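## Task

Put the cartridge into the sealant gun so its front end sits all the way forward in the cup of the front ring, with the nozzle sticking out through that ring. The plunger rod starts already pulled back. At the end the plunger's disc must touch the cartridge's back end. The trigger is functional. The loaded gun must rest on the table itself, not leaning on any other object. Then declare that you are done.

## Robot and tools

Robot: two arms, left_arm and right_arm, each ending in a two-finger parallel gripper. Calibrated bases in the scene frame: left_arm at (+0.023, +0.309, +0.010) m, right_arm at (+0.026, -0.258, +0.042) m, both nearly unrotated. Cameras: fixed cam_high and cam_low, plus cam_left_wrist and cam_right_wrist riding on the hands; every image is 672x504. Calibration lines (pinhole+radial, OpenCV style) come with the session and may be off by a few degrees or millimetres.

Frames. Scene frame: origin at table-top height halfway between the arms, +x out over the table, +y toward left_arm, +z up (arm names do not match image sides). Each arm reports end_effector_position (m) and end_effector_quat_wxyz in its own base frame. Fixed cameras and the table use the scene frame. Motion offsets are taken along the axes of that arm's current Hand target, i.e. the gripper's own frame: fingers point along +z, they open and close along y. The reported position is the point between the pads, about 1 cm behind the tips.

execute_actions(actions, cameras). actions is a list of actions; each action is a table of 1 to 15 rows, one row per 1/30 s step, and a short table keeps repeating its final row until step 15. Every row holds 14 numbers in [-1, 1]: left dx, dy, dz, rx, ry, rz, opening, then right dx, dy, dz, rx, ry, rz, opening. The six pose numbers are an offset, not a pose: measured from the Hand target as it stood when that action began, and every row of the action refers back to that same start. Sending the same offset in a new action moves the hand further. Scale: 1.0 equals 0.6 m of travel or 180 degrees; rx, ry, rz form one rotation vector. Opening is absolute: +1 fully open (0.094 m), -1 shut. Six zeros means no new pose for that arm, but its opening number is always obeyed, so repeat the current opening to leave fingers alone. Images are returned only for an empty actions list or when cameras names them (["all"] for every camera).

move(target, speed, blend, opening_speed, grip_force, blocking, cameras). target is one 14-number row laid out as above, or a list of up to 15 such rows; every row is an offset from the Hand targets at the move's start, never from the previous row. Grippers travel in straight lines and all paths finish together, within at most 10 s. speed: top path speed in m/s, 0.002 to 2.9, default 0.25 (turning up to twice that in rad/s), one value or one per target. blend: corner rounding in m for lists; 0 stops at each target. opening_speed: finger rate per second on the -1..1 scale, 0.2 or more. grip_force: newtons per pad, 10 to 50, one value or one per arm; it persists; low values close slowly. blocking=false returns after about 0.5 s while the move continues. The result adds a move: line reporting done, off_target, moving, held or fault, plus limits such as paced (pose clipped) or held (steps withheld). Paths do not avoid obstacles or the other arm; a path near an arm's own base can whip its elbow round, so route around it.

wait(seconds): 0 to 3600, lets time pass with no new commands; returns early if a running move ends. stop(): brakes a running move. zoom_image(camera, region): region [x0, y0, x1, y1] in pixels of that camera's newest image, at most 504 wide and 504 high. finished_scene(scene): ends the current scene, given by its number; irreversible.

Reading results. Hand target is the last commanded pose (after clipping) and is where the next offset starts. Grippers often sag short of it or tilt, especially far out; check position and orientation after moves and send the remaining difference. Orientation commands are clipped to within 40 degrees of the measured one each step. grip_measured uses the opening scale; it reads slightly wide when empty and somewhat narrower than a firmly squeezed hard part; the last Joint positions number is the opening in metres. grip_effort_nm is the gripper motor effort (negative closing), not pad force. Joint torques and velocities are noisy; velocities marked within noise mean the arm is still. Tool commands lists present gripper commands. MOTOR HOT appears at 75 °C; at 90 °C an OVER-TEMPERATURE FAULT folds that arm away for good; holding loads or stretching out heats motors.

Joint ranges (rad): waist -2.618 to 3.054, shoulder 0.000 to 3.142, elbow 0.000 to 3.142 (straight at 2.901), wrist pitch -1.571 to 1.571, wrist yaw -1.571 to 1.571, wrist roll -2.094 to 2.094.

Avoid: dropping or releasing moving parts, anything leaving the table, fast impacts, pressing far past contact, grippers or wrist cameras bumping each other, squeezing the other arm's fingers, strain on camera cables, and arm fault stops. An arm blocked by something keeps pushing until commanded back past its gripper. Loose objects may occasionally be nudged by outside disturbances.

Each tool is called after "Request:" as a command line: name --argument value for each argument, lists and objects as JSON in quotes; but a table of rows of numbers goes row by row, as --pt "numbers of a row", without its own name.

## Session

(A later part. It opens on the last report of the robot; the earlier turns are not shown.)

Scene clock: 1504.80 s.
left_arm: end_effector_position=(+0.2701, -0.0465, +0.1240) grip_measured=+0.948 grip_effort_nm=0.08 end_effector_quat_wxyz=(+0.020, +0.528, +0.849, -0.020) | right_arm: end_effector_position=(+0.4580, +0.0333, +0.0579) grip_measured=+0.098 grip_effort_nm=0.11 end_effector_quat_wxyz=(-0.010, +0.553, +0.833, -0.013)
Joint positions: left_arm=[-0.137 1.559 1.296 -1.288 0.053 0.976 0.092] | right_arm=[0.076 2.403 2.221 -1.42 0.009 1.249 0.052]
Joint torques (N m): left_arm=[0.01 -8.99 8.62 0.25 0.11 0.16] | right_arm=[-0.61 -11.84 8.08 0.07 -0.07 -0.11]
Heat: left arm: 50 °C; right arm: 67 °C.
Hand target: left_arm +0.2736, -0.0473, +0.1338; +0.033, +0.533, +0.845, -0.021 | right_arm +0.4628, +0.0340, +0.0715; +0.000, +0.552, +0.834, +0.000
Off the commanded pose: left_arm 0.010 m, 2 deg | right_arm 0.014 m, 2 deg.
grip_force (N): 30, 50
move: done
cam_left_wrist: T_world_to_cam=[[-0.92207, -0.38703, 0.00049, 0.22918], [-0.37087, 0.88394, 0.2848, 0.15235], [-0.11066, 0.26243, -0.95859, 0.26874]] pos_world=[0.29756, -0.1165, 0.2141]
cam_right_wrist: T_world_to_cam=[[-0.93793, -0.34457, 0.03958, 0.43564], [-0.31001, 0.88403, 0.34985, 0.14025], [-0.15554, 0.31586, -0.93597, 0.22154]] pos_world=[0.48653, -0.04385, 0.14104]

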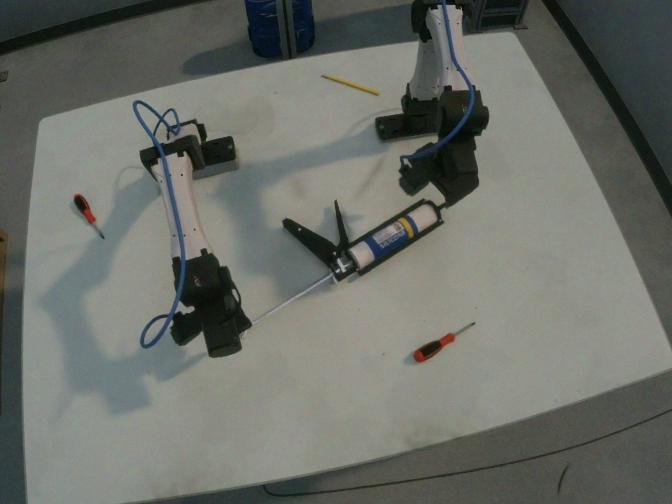

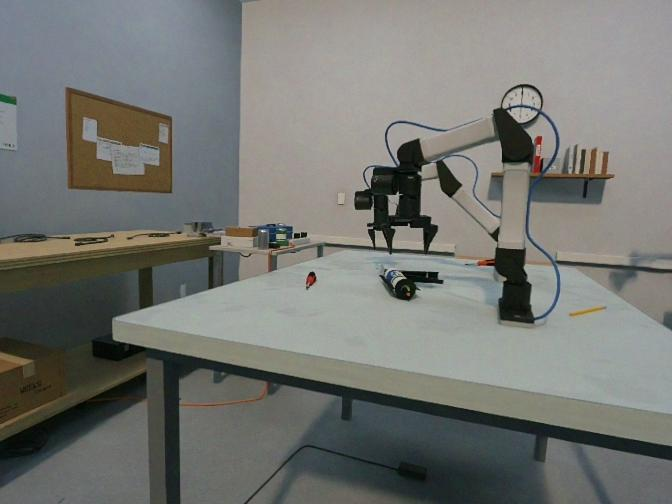

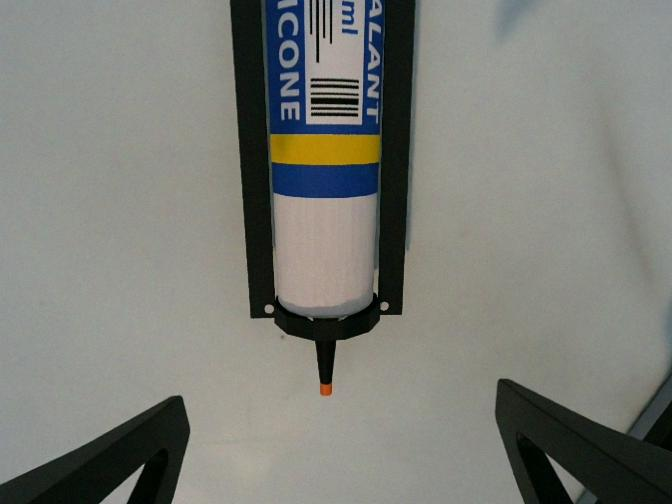

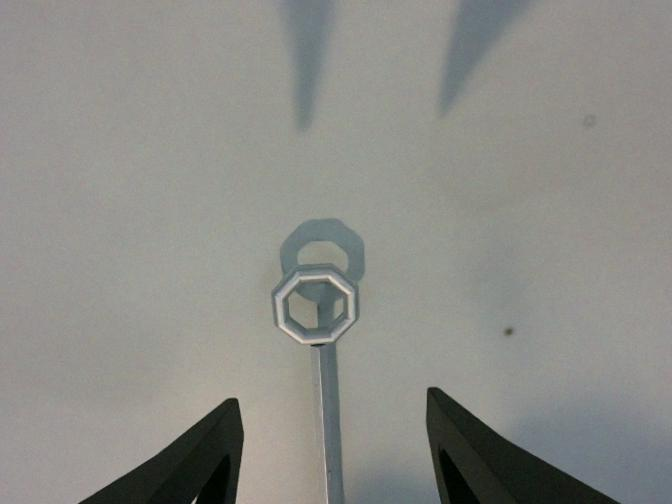

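Request:
zoom_image --camera "cam_left_wrist" --region '[240, 260, 410, 400]'

Scaled by 2.965.

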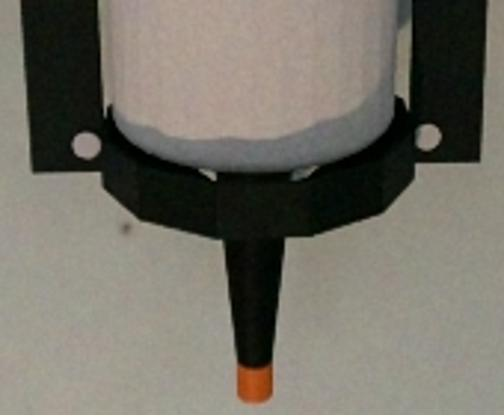

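Request:
zoom_image --camera "cam_left_wrist" --region '[270, 290, 390, 350]'

Scaled by 4.200.

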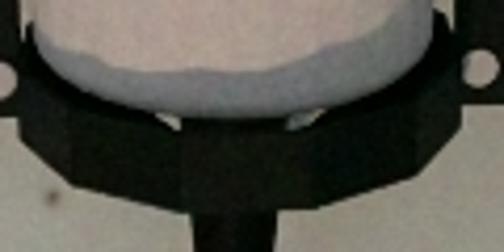

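Request:
move --target '[-0.058,0.0043,0.135,0,0,0.017,0.5,0,0,0,0,0,0,0.1]' --cameras '["cam_left_wrist","cam_low"]' --speed 0.12

Request:
zoom_image --camera "cam_low" --region '[360, 225, 460, 305]'

Scene clock: 1616.97 s.
left_arm: end_effector_position=(+0.2956, -0.0803, +0.0635) grip_measured=+0.502 grip_effort_nm=-0.11 end_effector_quat_wxyz=(+0.038, +0.556, +0.830, -0.014) | right_arm: end_effector_position=(+0.4580, +0.0333, +0.0579) grip_measured=+0.098 grip_effort_nm=0.11 end_effector_quat_wxyz=(-0.010, +0.553, +0.833, -0.013)
Joint positions: left_arm=[-0.235 1.675 1.173 -1.008 0.053 0.945 0.071] | right_arm=[0.076 2.403 2.221 -1.42 0.009 1.249 0.052]
Joint torques (N m): left_arm=[-0.95 -7.65 4.77 0.76 0.14 -0.09] | right_arm=[-0.64 -11.85 8.05 0.07 -0.07 -0.11]
Heat: left arm: 54 °C; right arm: 84 °C. Fold the right arm in close to its base, or ease its load, before you think long.
Hand target: left_arm +0.2936, -0.0832, +0.0558; +0.033, +0.555, +0.831, -0.020 | right_arm +0.4628, +0.0340, +0.0715; +0.000, +0.552, +0.834, +0.000
Off the commanded pose: left_arm 0.008 m, 1 deg | right_arm 0.014 m, 2 deg.
MOTOR HOT: joint 2 (shoulder) of the right arm reports 84 °C; the controller's stop level is 90 °C. To cool a motor, set the load down, stop pushing, or move to a pose that needs little force.
grip_force (N): 30, 50
move: done
cam_left_wrist: T_world_to_cam=[[-0.94537, -0.32438, -0.03253, 0.25358], [-0.32117, 0.90957, 0.2637, 0.19763], [-0.05595, 0.25974, -0.96406, 0.2065]] pos_world=[0.31475, -0.15114, 0.15521]
Images, in order (width x height): cam_low 672x504, cam_left_wrist 672x504.

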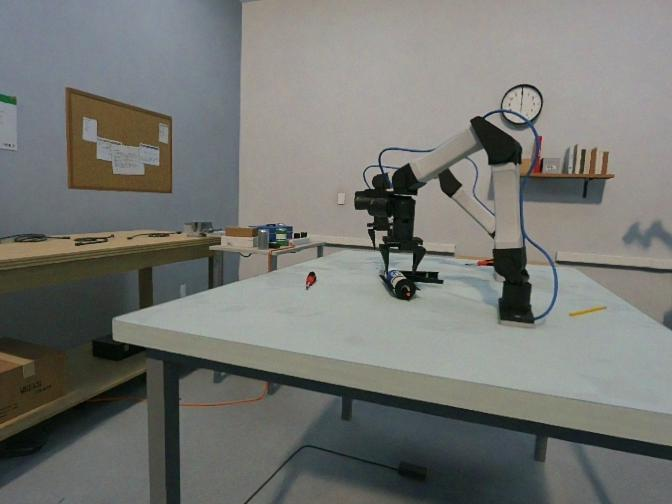

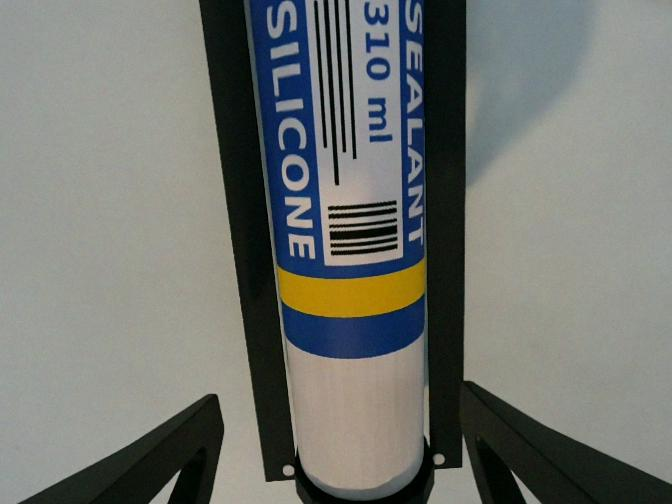

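Scaled by 5.040.

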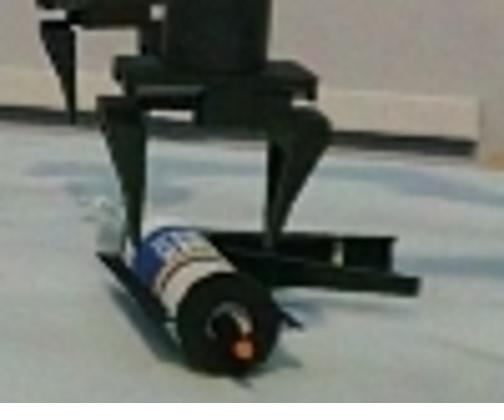

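Request:
move --target '[0,0,0,0,0,0,0.5,0.084,-0.326,-0.167,0,0,0,0.1]' --speed 0.25

Scene clock: 1628.77 s.
left_arm: end_effector_position=(+0.2957, -0.0803, +0.0635) grip_measured=+0.502 grip_effort_nm=-0.11 end_effector_quat_wxyz=(+0.038, +0.556, +0.830, -0.014) | right_arm: end_effector_position=(+0.2674, +0.0049, +0.1678) grip_measured=+0.098 grip_effort_nm=0.11 end_effector_quat_wxyz=(+0.001, +0.551, +0.834, -0.005)
Joint positions: left_arm=[-0.235 1.675 1.173 -1.008 0.053 0.945 0.071] | right_arm=[0.024 1.568 1.48 -1.487 0.009 1.192 0.052]
Joint torques (N m): left_arm=[-1.09 -7.82 4.85 0.61 0.15 -0.13] | right_arm=[-1.11 -6.63 5.39 0.14 -0.07 -0.11]
Heat: left arm: 52 °C; right arm: 84 °C. Fold the right arm in close to its base, or ease its load, before you think long.
Hand target: left_arm +0.2936, -0.0832, +0.0558; +0.033, +0.555, +0.831, -0.020 | right_arm +0.2630, +0.0041, +0.1717; +0.000, +0.552, +0.834, +0.000
Off the commanded pose: left_arm 0.009 m, 1 deg | right_arm 0.006 m, 1 deg.
MOTOR HOT: still on. Joint 2 (shoulder) of the right arm reports 84 °C.
grip_force (N): 30, 50
move: done

Request:
execute_actions --actions '[]'

Scene clock: 1650.53 s.
left_arm: end_effector_position=(+0.2957, -0.0803, +0.0635) grip_measured=+0.502 grip_effort_nm=-0.11 end_effector_quat_wxyz=(+0.038, +0.556, +0.830, -0.014) | right_arm: end_effector_position=(+0.2672, +0.0049, +0.1678) grip_measured=+0.098 grip_effort_nm=0.11 end_effector_quat_wxyz=(+0.000, +0.551, +0.834, -0.005)
Joint positions: left_arm=[-0.235 1.675 1.173 -1.008 0.053 0.945 0.071] | right_arm=[0.024 1.568 1.48 -1.489 0.009 1.192 0.052]
Joint velocities: within noise
Joint torques (N m): left_arm=[-1.01 -7.76 4.7 0.68 0.12 -0.13] | right_arm=[-1.1 -6.64 5.31 0.13 -0.07 -0.11]
Heat: left arm: 51 °C; right arm: 72 °C. Fold the right arm in close to its base, or ease its load, before you think long.
Hand target: left_arm +0.2936, -0.0832, +0.0558; +0.033, +0.555, +0.831, -0.020 | right_arm +0.2630, +0.0041, +0.1717; +0.000, +0.552, +0.834, +0.000
Tool commands: left_gripper/opening=+0.5 right_gripper/opening=+0.1
Off the commanded pose: left_arm 0.009 m, 1 deg | right_arm 0.006 m, 1 deg.
MOTOR HOT: still on. Joint 2 (shoulder) of the right arm reports 72 °C.
grip_force (N): 30, 50
camera_calibration:
cam_left_wrist: T_world_to_cam=[[-0.94535, -0.32438, -0.03292, 0.25373], [-0.32128, 0.90957, 0.26357, 0.19772], [-0.05555, 0.25974, -0.96408, 0.20639]] pos_world=[0.31485, -0.15114, 0.15521]
cam_right_wrist: T_world_to_cam=[[-0.93679, -0.34958, 0.01462, 0.2465], [-0.32359, 0.88152, 0.34381, 0.07237], [-0.13308, 0.31735, -0.93892, 0.29821]] pos_world=[0.29402, -0.07226, 0.25151]

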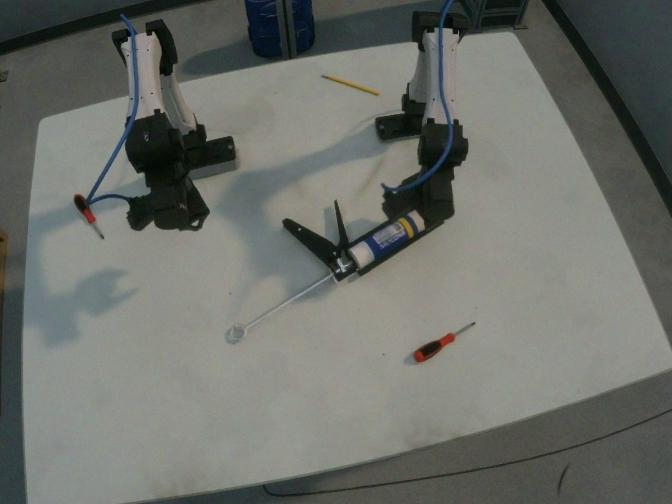

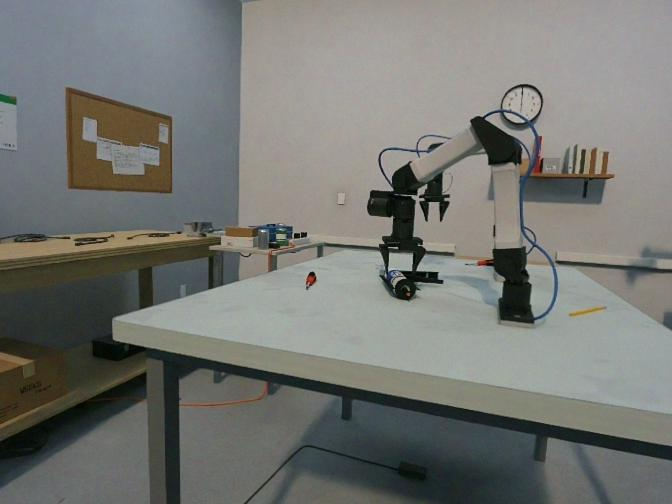

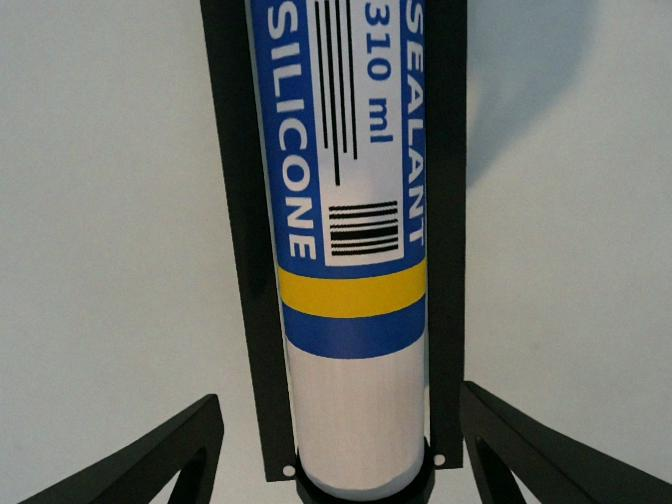

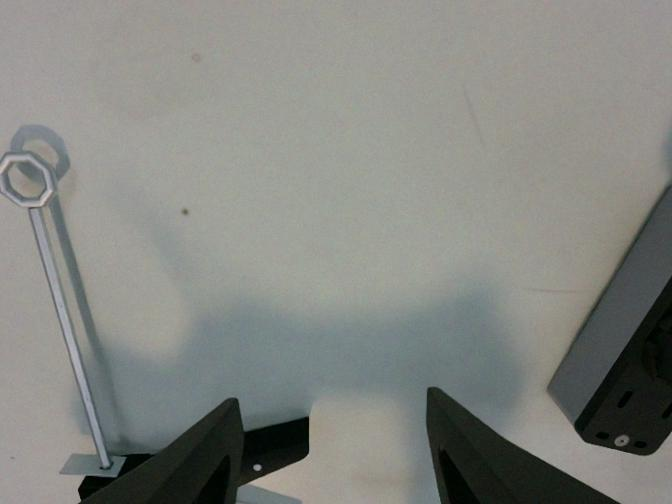

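Request:
move --target '[0,0,0.035,0,0,0,0.5,0.01,-0.02,-0.17,0,0,0,0.1]' --speed 0.08 --cameras '["cam_left_wrist"]'

Scene clock: 1658.43 s.
left_arm: end_effector_position=(+0.2974, -0.0820, +0.0434) grip_measured=+0.502 grip_effort_nm=-0.11 end_effector_quat_wxyz=(+0.039, +0.556, +0.830, -0.014) | right_arm: end_effector_position=(+0.2505, +0.0045, +0.2625) grip_measured=+0.098 grip_effort_nm=0.11 end_effector_quat_wxyz=(+0.119, +0.546, +0.826, +0.078)
Joint positions: left_arm=[-0.239 1.703 1.121 -0.925 0.053 0.94 0.071] | right_arm=[0.024 1.357 1.653 -1.582 0.009 1.192 0.052]
Joint torques (N m): left_arm=[-1.13 -7.76 4.46 0.69 0.11 -0.17] | right_arm=[-0.72 -4.62 7.6 0.74 -0.06 -0.1]
Heat: left arm: 51 °C; right arm: 69 °C.
Hand target: left_arm +0.2943, -0.0847, +0.0348; +0.033, +0.555, +0.831, -0.020 | right_arm +0.2496, +0.0050, +0.2737; +0.000, +0.552, +0.834, +0.000
Off the commanded pose: left_arm 0.009 m, 1 deg | right_arm 0.011 m, 16 deg.
MOTOR HOT: cleared for the motors of the right arm.
joint sent to its limit (right arm) — joint 4 (wrist pitch), lower limit. The joint targets are off in orientation, not in position.
grip_force (N): 30, 50
move: off_target (right_arm)
cam_left_wrist: T_world_to_cam=[[-0.94517, -0.32473, -0.03477, 0.25411], [-0.32219, 0.90969, 0.26202, 0.20544], [-0.05346, 0.25886, -0.96444, 0.18685]] pos_world=[0.31635, -0.15274, 0.13521]

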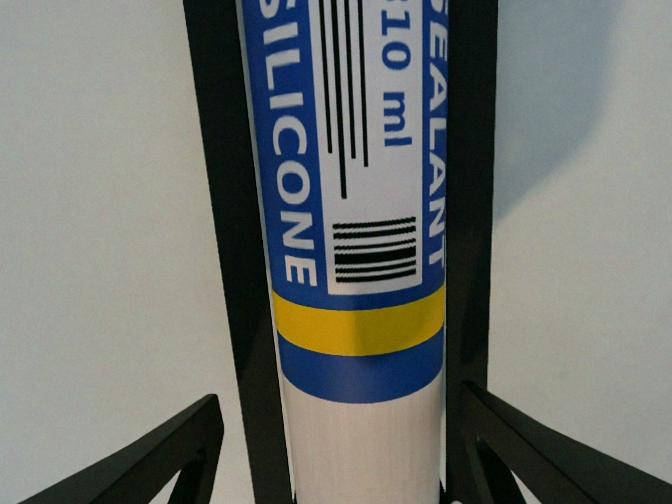

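Request:
move --target '[0,0,0,0,0,0,-0.03,0,0,0,0,0,0,0.1]' --opening_speed 0.4 --cameras '["cam_left_wrist","cam_high"]'

Request:
zoom_image --camera "cam_high" --region '[320, 180, 480, 300]'

Scene clock: 1664.40 s.
left_arm: end_effector_position=(+0.2961, -0.0822, +0.0434) grip_measured=-0.028 grip_effort_nm=-0.12 end_effector_quat_wxyz=(+0.037, +0.557, +0.830, -0.015) | right_arm: end_effector_position=(+0.2504, +0.0045, +0.2624) grip_measured=+0.098 grip_effort_nm=0.11 end_effector_quat_wxyz=(+0.119, +0.546, +0.826, +0.078)
Joint positions: left_arm=[-0.24 1.703 1.121 -0.929 0.054 0.94 0.046] | right_arm=[0.024 1.357 1.653 -1.582 0.009 1.192 0.052]
Joint torques (N m): left_arm=[-0.87 -7.94 4.42 0.72 0.13 -0.11] | right_arm=[-0.72 -4.59 7.57 0.75 -0.07 -0.1]
Heat: left arm: 51 °C; right arm: 66 °C.
Hand target: left_arm +0.2943, -0.0846, +0.0348; +0.033, +0.555, +0.831, -0.020 | right_arm +0.2496, +0.0050, +0.2737; +0.000, +0.552, +0.834, +0.000
Off the commanded pose: left_arm 0.009 m, 1 deg | right_arm 0.011 m, 16 deg.
joint sent to its limit (right arm) — joint 4 (wrist pitch), lower limit. The joint targets are off in orientation, not in position.
grip_force (N): 30, 50
move: done
cam_left_wrist: T_world_to_cam=[[-0.94571, -0.3236, -0.03036, 0.2529], [-0.31987, 0.91007, 0.26355, 0.20459], [-0.05765, 0.25895, -0.96417, 0.188]] pos_world=[0.31545, -0.15304, 0.13502]
Images, in order (width x height): cam_high 672x504, cam_left_wrist 672x504.

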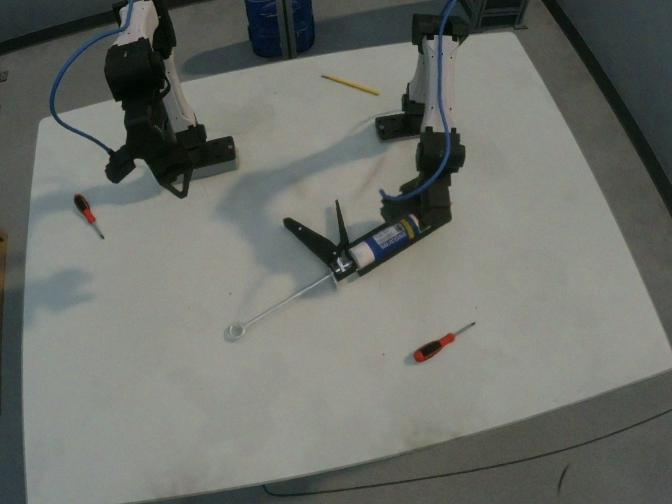

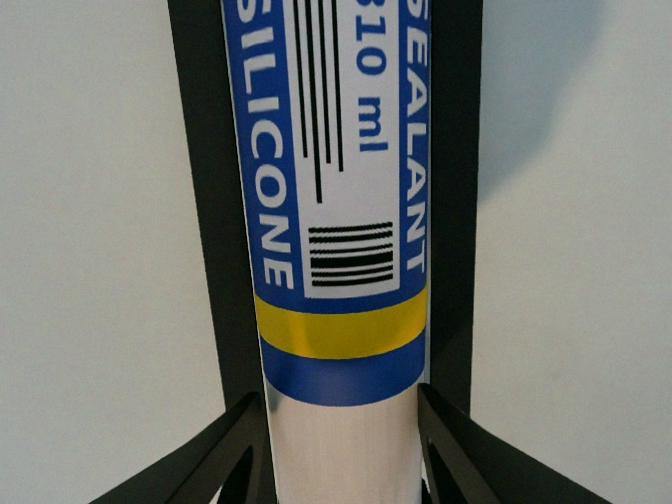

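Scaled by 3.150.

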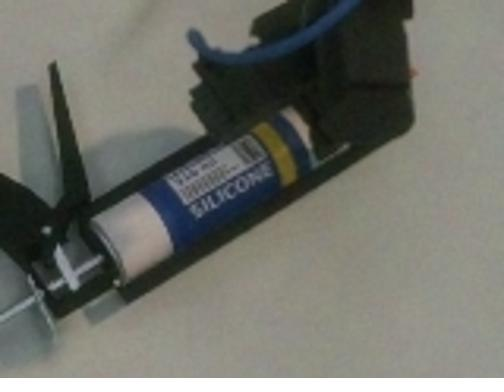

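Request:
move --target '[0,0,0,0,0,0,-0.12,0,0,0,0,0,0,0.1]' --opening_speed 0.4

Request:
move --target '[0,0,-0.013,0,0,0,-0.12,0,0,0,0,0,0,0.1]' --speed 0.05

Request:
move --target '[0.015,0,0,0,0,0,-0.12,0,0,0,0,0,0,0.1]' --speed 0.05 --cameras '["cam_left_wrist","cam_high"]'

Request:
zoom_image --camera "cam_high" --region '[320, 180, 480, 300]'

Scene clock: 1674.53 s.
left_arm: end_effector_position=(+0.2957, -0.0823, +0.0433) grip_measured=-0.117 grip_effort_nm=-0.19 end_effector_quat_wxyz=(+0.037, +0.557, +0.830, -0.016) | right_arm: end_effector_position=(+0.2504, +0.0045, +0.2624) grip_measured=+0.098 grip_effort_nm=0.11 end_effector_quat_wxyz=(+0.119, +0.546, +0.826, +0.078)
Joint positions: left_arm=[-0.24 1.703 1.121 -0.931 0.055 0.94 0.041] | right_arm=[0.024 1.357 1.653 -1.582 0.009 1.192 0.052]
Joint torques (N m): left_arm=[-1.2 -7.61 4.56 0.7 0.06 -0.11] | right_arm=[-0.7 -4.6 7.57 0.74 -0.06 -0.1]
Heat: left arm: 51 °C; right arm: 62 °C.
Hand target: left_arm +0.2943, -0.0847, +0.0348; +0.033, +0.555, +0.831, -0.020 | right_arm +0.2496, +0.0050, +0.2737; +0.000, +0.552, +0.834, +0.000
Off the commanded pose: left_arm 0.009 m, 1 deg | right_arm 0.011 m, 16 deg.
joint sent to its limit (right arm) — joint 4 (wrist pitch), lower limit. The joint targets are off in orientation, not in position.
grip_force (N): 30, 50
move: done

Scene clock: 1675.03 s.
left_arm: end_effector_position=(+0.2953, -0.0822, +0.0433) grip_measured=-0.117 grip_effort_nm=-0.19 end_effector_quat_wxyz=(+0.036, +0.557, +0.830, -0.016) | right_arm: end_effector_position=(+0.2504, +0.0045, +0.2624) grip_measured=+0.098 grip_effort_nm=0.11 end_effector_quat_wxyz=(+0.119, +0.546, +0.826, +0.078)
Joint positions: left_arm=[-0.24 1.703 1.121 -0.933 0.055 0.94 0.041] | right_arm=[0.024 1.357 1.653 -1.582 0.009 1.192 0.052]
Joint torques (N m): left_arm=[-0.69 -8.68 6.22 0.41 0.12 -0.09] | right_arm=[-0.73 -4.59 7.57 0.75 -0.06 -0.1]
Heat: left arm: 51 °C; right arm: 62 °C.
Hand target: left_arm +0.2940, -0.0841, +0.0426; +0.033, +0.555, +0.831, -0.020 | right_arm +0.2496, +0.0050, +0.2737; +0.000, +0.552, +0.834, +0.000
Off the commanded pose: left_arm 0.002 m, 1 deg | right_arm 0.011 m, 16 deg.
joint sent to its limit (right arm) — joint 4 (wrist pitch), lower limit. The joint targets are off in orientation, not in position.
grip_force (N): 30, 50
move: done

Scene clock: 1675.60 s.
left_arm: end_effector_position=(+0.2956, -0.0811, +0.0434) grip_measured=-0.117 grip_effort_nm=-0.17 end_effector_quat_wxyz=(+0.038, +0.554, +0.832, -0.021) | right_arm: end_effector_position=(+0.2504, +0.0045, +0.2624) grip_measured=+0.098 grip_effort_nm=0.11 end_effector_quat_wxyz=(+0.119, +0.546, +0.826, +0.078)
Joint positions: left_arm=[-0.231 1.703 1.121 -0.933 0.066 0.943 0.041] | right_arm=[0.024 1.357 1.653 -1.582 0.009 1.192 0.052]
Joint torques (N m): left_arm=[0.4 -10.37 3.79 0.51 0.04 0.2] | right_arm=[-0.72 -4.57 7.57 0.74 -0.06 -0.1]
Heat: left arm: 51 °C; right arm: 61 °C.
Hand target: left_arm +0.2906, -0.0758, +0.0419; +0.033, +0.555, +0.831, -0.020 | right_arm +0.2496, +0.0050, +0.2737; +0.000, +0.552, +0.834, +0.000
Off the commanded pose: left_arm 0.008 m, 1 deg | right_arm 0.011 m, 16 deg.
joint sent to its limit (right arm) — joint 4 (wrist pitch), lower limit. The joint targets are off in orientation, not in position.
grip_force (N): 30, 50
move: done
cam_left_wrist: T_world_to_cam=[[-0.94371, -0.33008, -0.02149, 0.2513], [-0.32433, 0.91062, 0.25609, 0.20508], [-0.06496, 0.24864, -0.96642, 0.1892]] pos_world=[0.31596, -0.15084, 0.13573]
Images, in order (width x height): cam_high 672x504, cam_left_wrist 672x504.

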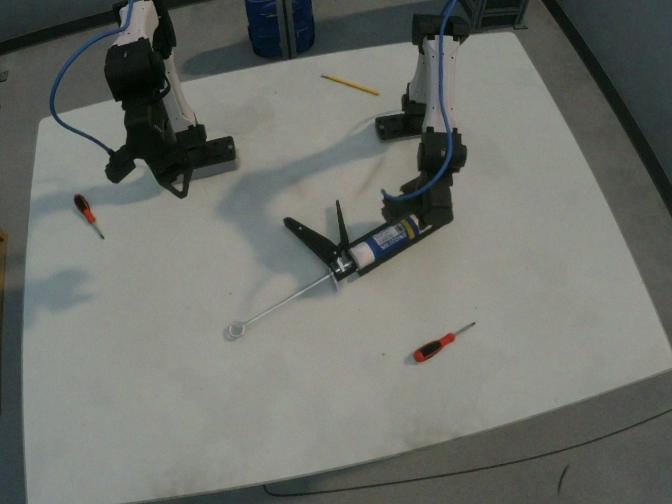

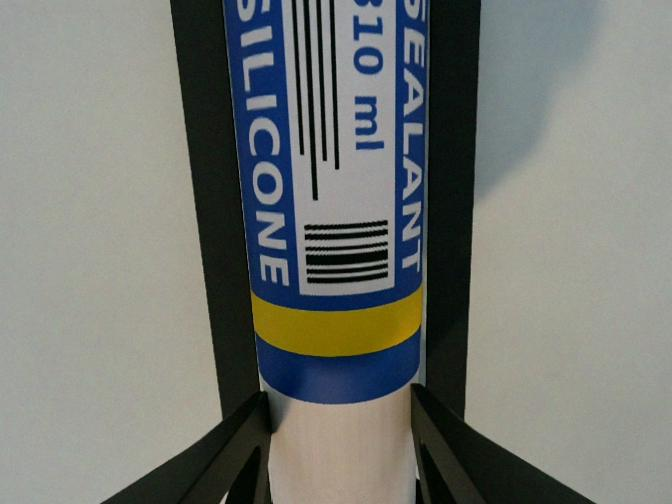

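Scaled by 3.150.

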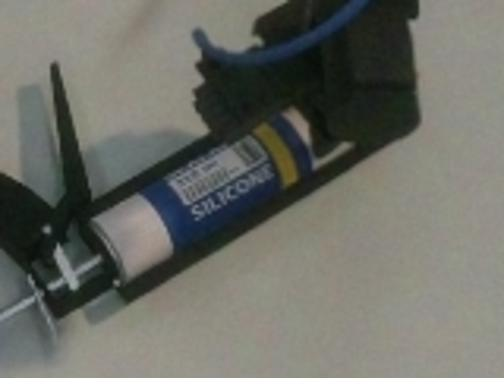

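Request:
move --target '[0,0,-0.014,0,0,0,-0.12,0,0,0,0,0,0,0.1]' --speed 0.05

Request:
move --target '[0.012,0,0,0,0,0,-0.12,0,0,0,0,0,0,0.1]' --speed 0.05 --cameras '["cam_left_wrist","cam_high"]'

Request:
zoom_image --camera "cam_high" --region '[320, 180, 480, 300]'

Scene clock: 1681.40 s.
left_arm: end_effector_position=(+0.2934, -0.0787, +0.0448) grip_measured=-0.118 grip_effort_nm=-0.11 end_effector_quat_wxyz=(+0.034, +0.551, +0.833, -0.022) | right_arm: end_effector_position=(+0.2504, +0.0045, +0.2624) grip_measured=+0.098 grip_effort_nm=0.11 end_effector_quat_wxyz=(+0.119, +0.546, +0.826, +0.078)
Joint positions: left_arm=[-0.224 1.698 1.121 -0.946 0.066 0.943 0.041] | right_arm=[0.024 1.357 1.653 -1.582 0.009 1.192 0.052]
Joint torques (N m): left_arm=[0.08 -11.08 6.08 0.29 0.07 0.19] | right_arm=[-0.72 -4.6 7.56 0.75 -0.06 -0.1]
Heat: left arm: 52 °C; right arm: 60 °C.
Hand target: left_arm +0.2902, -0.0753, +0.0502; +0.033, +0.555, +0.831, -0.020 | right_arm +0.2496, +0.0050, +0.2737; +0.000, +0.552, +0.834, +0.000
Off the commanded pose: left_arm 0.007 m, 1 deg | right_arm 0.011 m, 16 deg.
joint sent to its limit (right arm) — joint 4 (wrist pitch), lower limit. The joint targets are off in orientation, not in position.
grip_force (N): 30, 50
move: done

Scene clock: 1682.10 s.
left_arm: end_effector_position=(+0.2938, -0.0724, +0.0485) grip_measured=-0.118 grip_effort_nm=-0.11 end_effector_quat_wxyz=(+0.037, +0.550, +0.834, -0.021) | right_arm: end_effector_position=(+0.2504, +0.0045, +0.2624) grip_measured=+0.098 grip_effort_nm=0.11 end_effector_quat_wxyz=(+0.119, +0.546, +0.826, +0.078)
Joint positions: left_arm=[-0.204 1.684 1.121 -0.954 0.066 0.962 0.041] | right_arm=[0.024 1.357 1.653 -1.582 0.009 1.192 0.052]
Joint torques (N m): left_arm=[0.06 -11.23 4.52 0.34 0.01 0.18] | right_arm=[-0.7 -4.57 7.6 0.74 -0.06 -0.1]
Heat: left arm: 52 °C; right arm: 60 °C.
Hand target: left_arm +0.2875, -0.0686, +0.0497; +0.033, +0.555, +0.831, -0.020 | right_arm +0.2496, +0.0050, +0.2737; +0.000, +0.552, +0.834, +0.000
Off the commanded pose: left_arm 0.007 m, 1 deg | right_arm 0.011 m, 16 deg.
joint sent to its limit (right arm) — joint 4 (wrist pitch), lower limit. The joint targets are off in orientation, not in position.
grip_force (N): 30, 50
move: done
cam_left_wrist: T_world_to_cam=[[-0.94106, -0.33761, -0.02066, 0.25118], [-0.3313, 0.90773, 0.25742, 0.19694], [-0.06816, 0.2491, -0.96608, 0.19268]] pos_world=[0.31475, -0.14196, 0.14063]
Images, in order (width x height): cam_high 672x504, cam_left_wrist 672x504.

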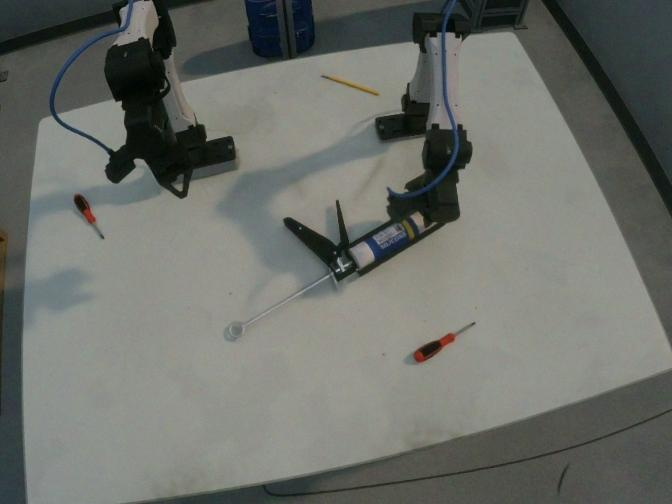

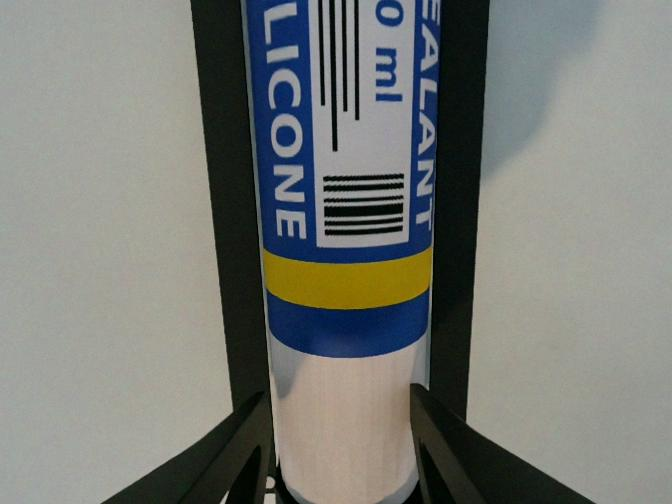

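Scaled by 3.150.

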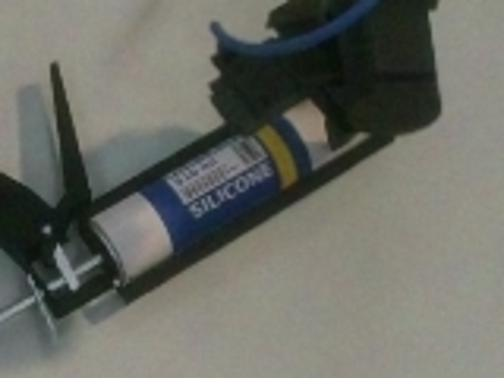

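Request:
move --target '[0,0,0,0,0,0,0.5,0,0,0,0,0,0,0.1]' --opening_speed 2

Request:
move --target '[0.04,0,-0.13,0,0,0,0.5,0,0,0,0,0,0,0.1]' --speed 0.12 --cameras '["cam_left_wrist","cam_high"]'

Request:
zoom_image --camera "cam_left_wrist" --region '[220, 200, 500, 480]'

Scene clock: 1689.97 s.
left_arm: end_effector_position=(+0.2938, -0.0724, +0.0485) grip_measured=+0.498 grip_effort_nm=0.07 end_effector_quat_wxyz=(+0.037, +0.551, +0.834, -0.021) | right_arm: end_effector_position=(+0.2504, +0.0045, +0.2624) grip_measured=+0.098 grip_effort_nm=0.11 end_effector_quat_wxyz=(+0.119, +0.546, +0.826, +0.078)
Joint positions: left_arm=[-0.204 1.684 1.121 -0.954 0.066 0.963 0.07] | right_arm=[0.024 1.357 1.653 -1.582 0.009 1.192 0.052]
Joint torques (N m): left_arm=[0.09 -10.85 4.46 0.36 0.06 0.14] | right_arm=[-0.7 -4.57 7.57 0.75 -0.07 -0.1]
Heat: left arm: 52 °C; right arm: 58 °C.
Hand target: left_arm +0.2875, -0.0686, +0.0497; +0.033, +0.555, +0.831, -0.020 | right_arm +0.2496, +0.0050, +0.2737; +0.000, +0.552, +0.834, +0.000
Off the commanded pose: left_arm 0.007 m, 1 deg | right_arm 0.011 m, 16 deg.
joint sent to its limit (right arm) — joint 4 (wrist pitch), lower limit. The joint targets are off in orientation, not in position.
grip_force (N): 30, 50
move: done

Scene clock: 1691.47 s.
left_arm: end_effector_position=(+0.2719, -0.0420, +0.1151) grip_measured=+0.498 grip_effort_nm=0.07 end_effector_quat_wxyz=(+0.022, +0.550, +0.835, -0.026) | right_arm: end_effector_position=(+0.2504, +0.0045, +0.2624) grip_measured=+0.098 grip_effort_nm=0.11 end_effector_quat_wxyz=(+0.119, +0.546, +0.826, +0.078)
Joint positions: left_arm=[-0.112 1.568 1.27 -1.257 0.066 1.053 0.07] | right_arm=[0.024 1.357 1.653 -1.582 0.009 1.192 0.052]
Joint torques (N m): left_arm=[0.05 -9.46 8.64 0.27 0.04 0.15] | right_arm=[-0.75 -4.57 7.58 0.75 -0.06 -0.1]
Heat: left arm: 52 °C; right arm: 57 °C.
Hand target: left_arm +0.2758, -0.0410, +0.1256; +0.033, +0.555, +0.831, -0.020 | right_arm +0.2496, +0.0050, +0.2737; +0.000, +0.552, +0.834, +0.000
Off the commanded pose: left_arm 0.011 m, 2 deg | right_arm 0.011 m, 16 deg.
joint sent to its limit (right arm) — joint 4 (wrist pitch), lower limit. The joint targets are off in orientation, not in position.
grip_force (N): 30, 50
move: off_target (left_arm)
cam_left_wrist: T_world_to_cam=[[-0.94092, -0.33856, 0.00641, 0.23894], [-0.32384, 0.90523, 0.2751, 0.14083], [-0.09894, 0.25678, -0.96139, 0.25617]] pos_world=[0.29578, -0.11237, 0.206]
Images, in order (width x height): cam_high 672x504, cam_left_wrist 672x504.

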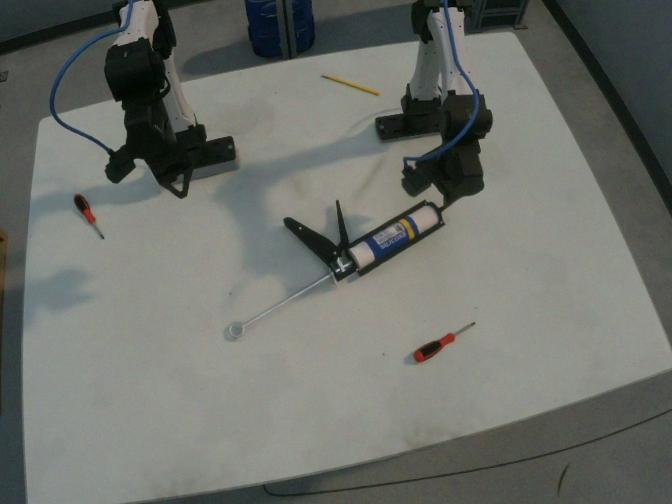

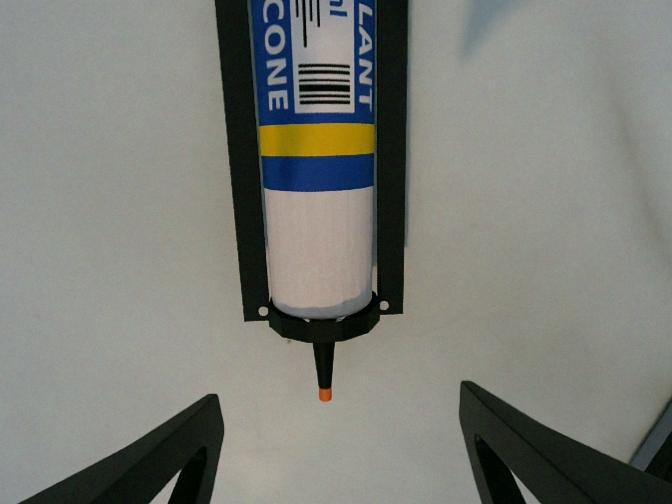

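Scaled by 1.800.

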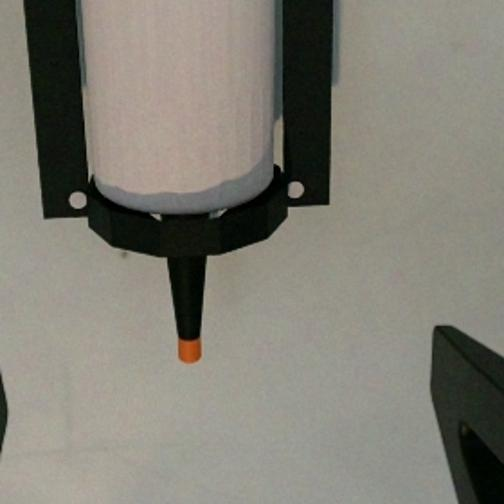

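Request:
zoom_image --camera "cam_left_wrist" --region '[255, 270, 395, 410]'

Request:
zoom_image --camera "cam_high" --region '[390, 180, 470, 240]'

Scaled by 3.600.

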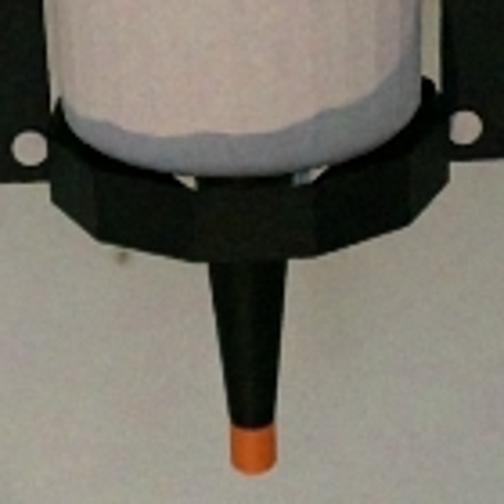

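Scaled by 6.300.

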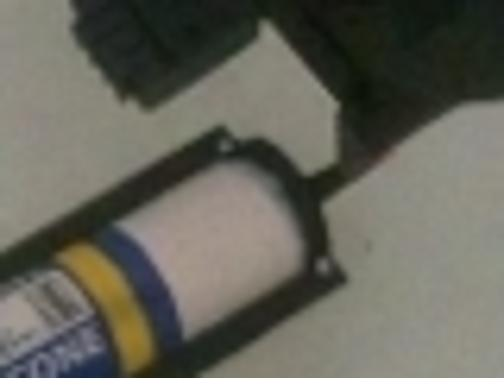

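Request:
move --target '[0,0,0,0,0,-0.833,0.3,0,0,0,0,0,0,0.1]' --speed 0.5 --cameras '["cam_left_wrist","cam_high"]'

Request:
zoom_image --camera "cam_high" --region '[390, 180, 470, 240]'

Scene clock: 1794.10 s.
left_arm: end_effector_position=(+0.2717, -0.0414, +0.1152) grip_measured=+0.302 grip_effort_nm=-0.11 end_effector_quat_wxyz=(-0.023, -0.654, +0.755, -0.031) | right_arm: end_effector_position=(+0.2504, +0.0045, +0.2624) grip_measured=+0.098 grip_effort_nm=0.11 end_effector_quat_wxyz=(+0.119, +0.546, +0.826, +0.078)
Joint positions: left_arm=[-0.102 1.568 1.27 -1.258 0.077 -1.531 0.061] | right_arm=[0.024 1.357 1.653 -1.582 0.009 1.192 0.052]
Joint torques (N m): left_arm=[-0.5 -9.54 8.58 0.21 -0.17 -0.2] | right_arm=[-0.72 -4.57 7.56 0.75 -0.06 -0.1]
Heat: left arm: 53 °C; right arm: 50 °C.
Hand target: left_arm +0.2758, -0.0410, +0.1256; -0.011, -0.658, +0.752, -0.037 | right_arm +0.2496, +0.0050, +0.2737; +0.000, +0.552, +0.834, +0.000
Off the commanded pose: left_arm 0.011 m, 2 deg | right_arm 0.011 m, 16 deg.
joint sent to its limit (right arm) — joint 4 (wrist pitch), lower limit. The joint targets are off in orientation, not in position.
grip_force (N): 30, 50
move: off_target (left_arm)
cam_left_wrist: T_world_to_cam=[[0.9794, -0.20156, 0.01197, -0.27778], [-0.18885, -0.89338, 0.40768, 0.0138], [-0.07148, -0.40155, -0.91304, 0.21584]] pos_world=[0.29009, 0.04301, 0.19477]
Images, in order (width x height): cam_high 672x504, cam_left_wrist 672x504.

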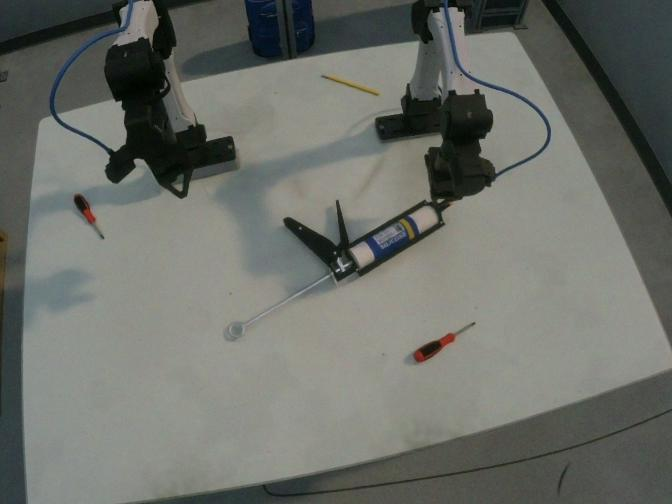

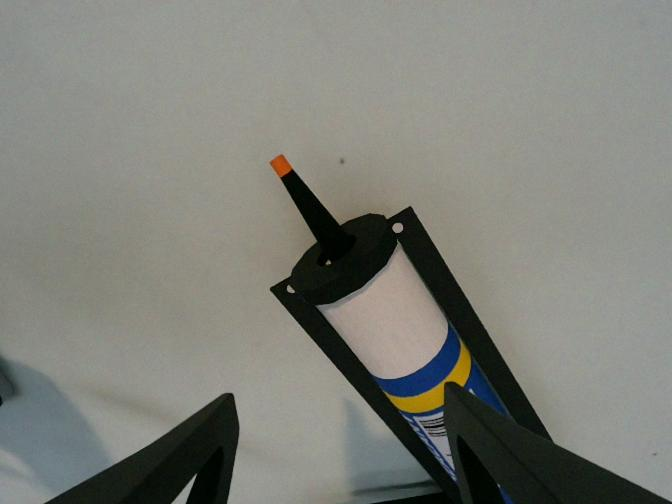

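Scaled by 6.300.

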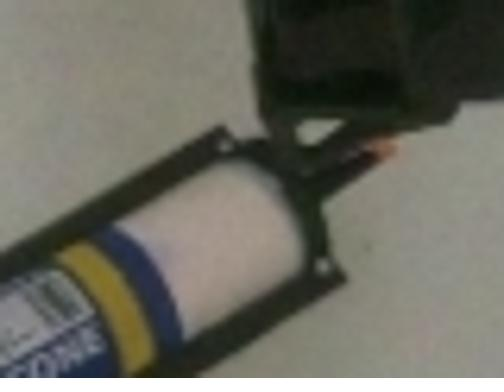

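Request:
zoom_image --camera "cam_left_wrist" --region '[250, 140, 430, 320]'

Request:
zoom_image --camera "cam_left_wrist" --region '[280, 205, 360, 285]'

Scaled by 2.800.

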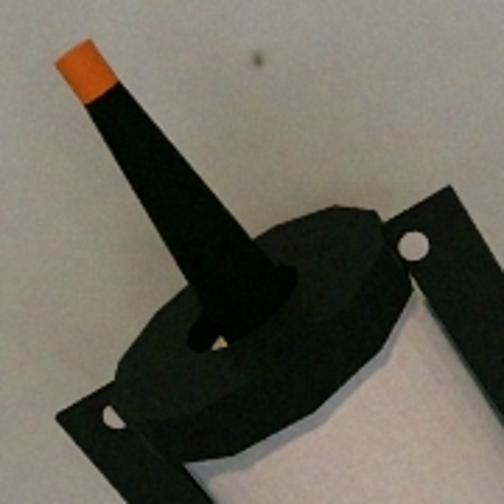

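Scaled by 6.300.

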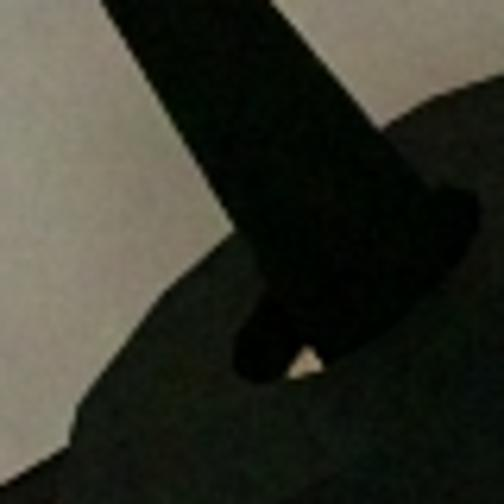

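Request:
move --target '[-0.0573,0.0275,0.04,0,0,-0.172,0.0,0,0,0,0,0,0,0.1]' --speed 0.3 --cameras '["cam_left_wrist"]'

Scene clock: 1878.83 s.
left_arm: end_effector_position=(+0.2659, -0.0085, +0.0987) grip_measured=+0.002 grip_effort_nm=-0.11 end_effector_quat_wxyz=(+0.027, +0.830, -0.556, +0.028) | right_arm: end_effector_position=(+0.2504, +0.0045, +0.2624) grip_measured=+0.098 grip_effort_nm=0.11 end_effector_quat_wxyz=(+0.119, +0.546, +0.826, +0.078)
Joint positions: left_arm=[0.018 1.539 1.175 -1.191 0.077 -1.942 0.047] | right_arm=[0.024 1.357 1.653 -1.582 0.009 1.192 0.052]
Joint torques (N m): left_arm=[-0.01 -9.28 4.64 0.46 -0.01 -0.23] | right_arm=[-0.7 -4.56 7.56 0.75 -0.06 -0.1]
Heat: left arm: 53 °C; right arm: 48 °C.
Hand target: left_arm +0.2649, -0.0066, +0.0987; +0.021, +0.835, -0.549, +0.033 | right_arm +0.2496, +0.0050, +0.2737; +0.000, +0.552, +0.834, +0.000
Off the commanded pose: left_arm 0.002 m, 1 deg | right_arm 0.011 m, 16 deg.
joint sent to its limit (right arm) — joint 4 (wrist pitch), lower limit. The joint targets are off in orientation, not in position.
grip_force (N): 30, 50
move: done
cam_left_wrist: T_world_to_cam=[[0.94656, 0.32202, -0.0181, -0.249], [0.30074, -0.86097, 0.41023, -0.08129], [0.11651, -0.39375, -0.9118, 0.1635]] pos_world=[0.24109, 0.07457, 0.17791]

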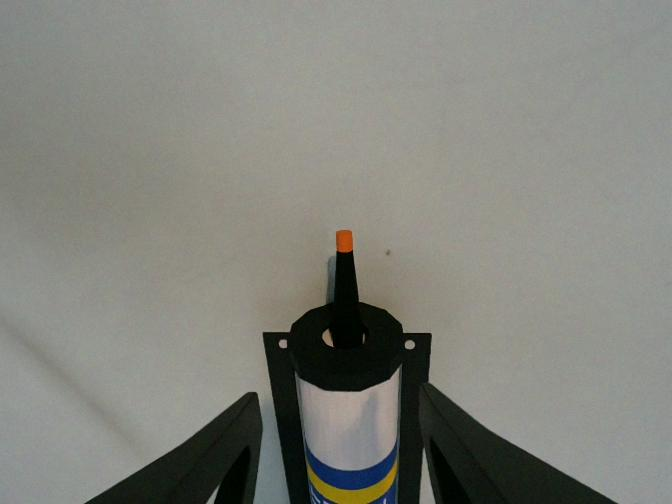

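Request:
zoom_image --camera "cam_left_wrist" --region '[276, 220, 416, 400]'

Scaled by 2.800.

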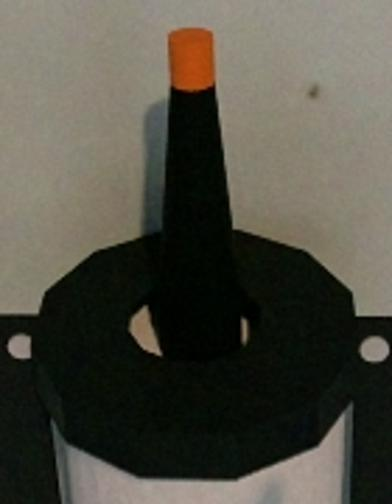

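Request:
move --target '[-0.0067,0,0.118,0,0,0,-0.3,0,0,0,0,0,0,0.1]' --speed 0.12 --cameras '["cam_left_wrist","cam_high"]'

Scene clock: 1912.63 s.
left_arm: end_effector_position=(+0.2681, -0.0085, +0.0351) grip_measured=-0.298 grip_effort_nm=-0.11 end_effector_quat_wxyz=(+0.019, +0.831, -0.554, +0.041) | right_arm: end_effector_position=(+0.2504, +0.0045, +0.2624) grip_measured=+0.098 grip_effort_nm=0.11 end_effector_quat_wxyz=(+0.119, +0.546, +0.826, +0.078)
Joint positions: left_arm=[0.018 1.582 0.956 -0.898 0.077 -1.949 0.033] | right_arm=[0.024 1.357 1.653 -1.582 0.009 1.192 0.052]
Joint torques (N m): left_arm=[-0.55 -6.32 4.22 0.56 -0.03 -0.25] | right_arm=[-0.72 -4.59 7.58 0.74 -0.06 -0.1]
Heat: left arm: 51 °C; right arm: 47 °C.
Hand target: left_arm +0.2655, -0.0079, +0.0278; +0.021, +0.835, -0.549, +0.033 | right_arm +0.2496, +0.0050, +0.2737; +0.000, +0.552, +0.834, +0.000
Off the commanded pose: left_arm 0.008 m, 1 deg | right_arm 0.011 m, 16 deg.
joint sent to its limit (right arm) — joint 4 (wrist pitch), lower limit. The joint targets are off in orientation, not in position.
grip_force (N): 30, 50
move: done
cam_left_wrist: T_world_to_cam=[[0.94469, 0.32781, 0.00973, -0.25274], [0.29386, -0.85929, 0.41865, -0.05432], [0.1456, -0.39263, -0.9081, 0.09732]] pos_world=[0.24056, 0.07438, 0.11358]
Images, in order (width x height): cam_high 672x504, cam_left_wrist 672x504.

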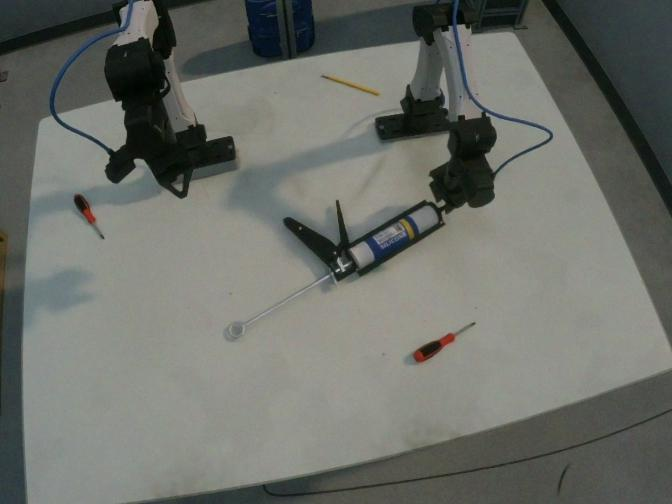

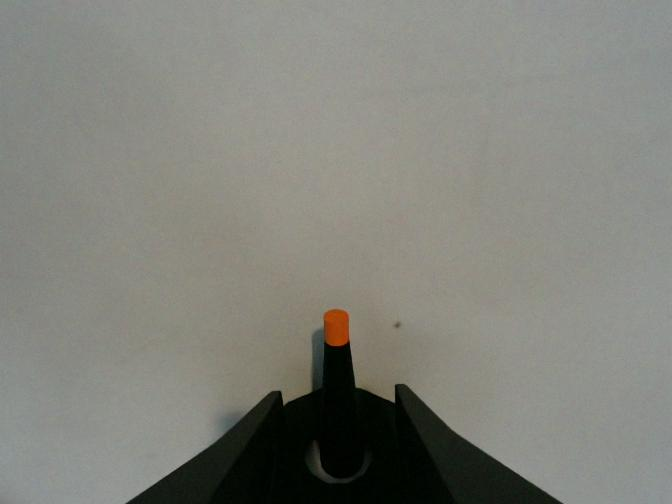

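Request:
zoom_image --camera "cam_left_wrist" --region '[250, 300, 430, 504]'

Scaled by 2.471.

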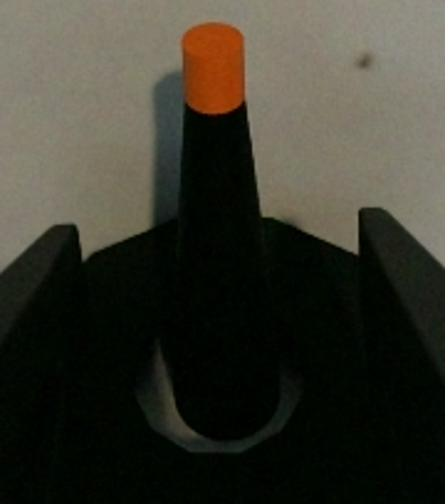

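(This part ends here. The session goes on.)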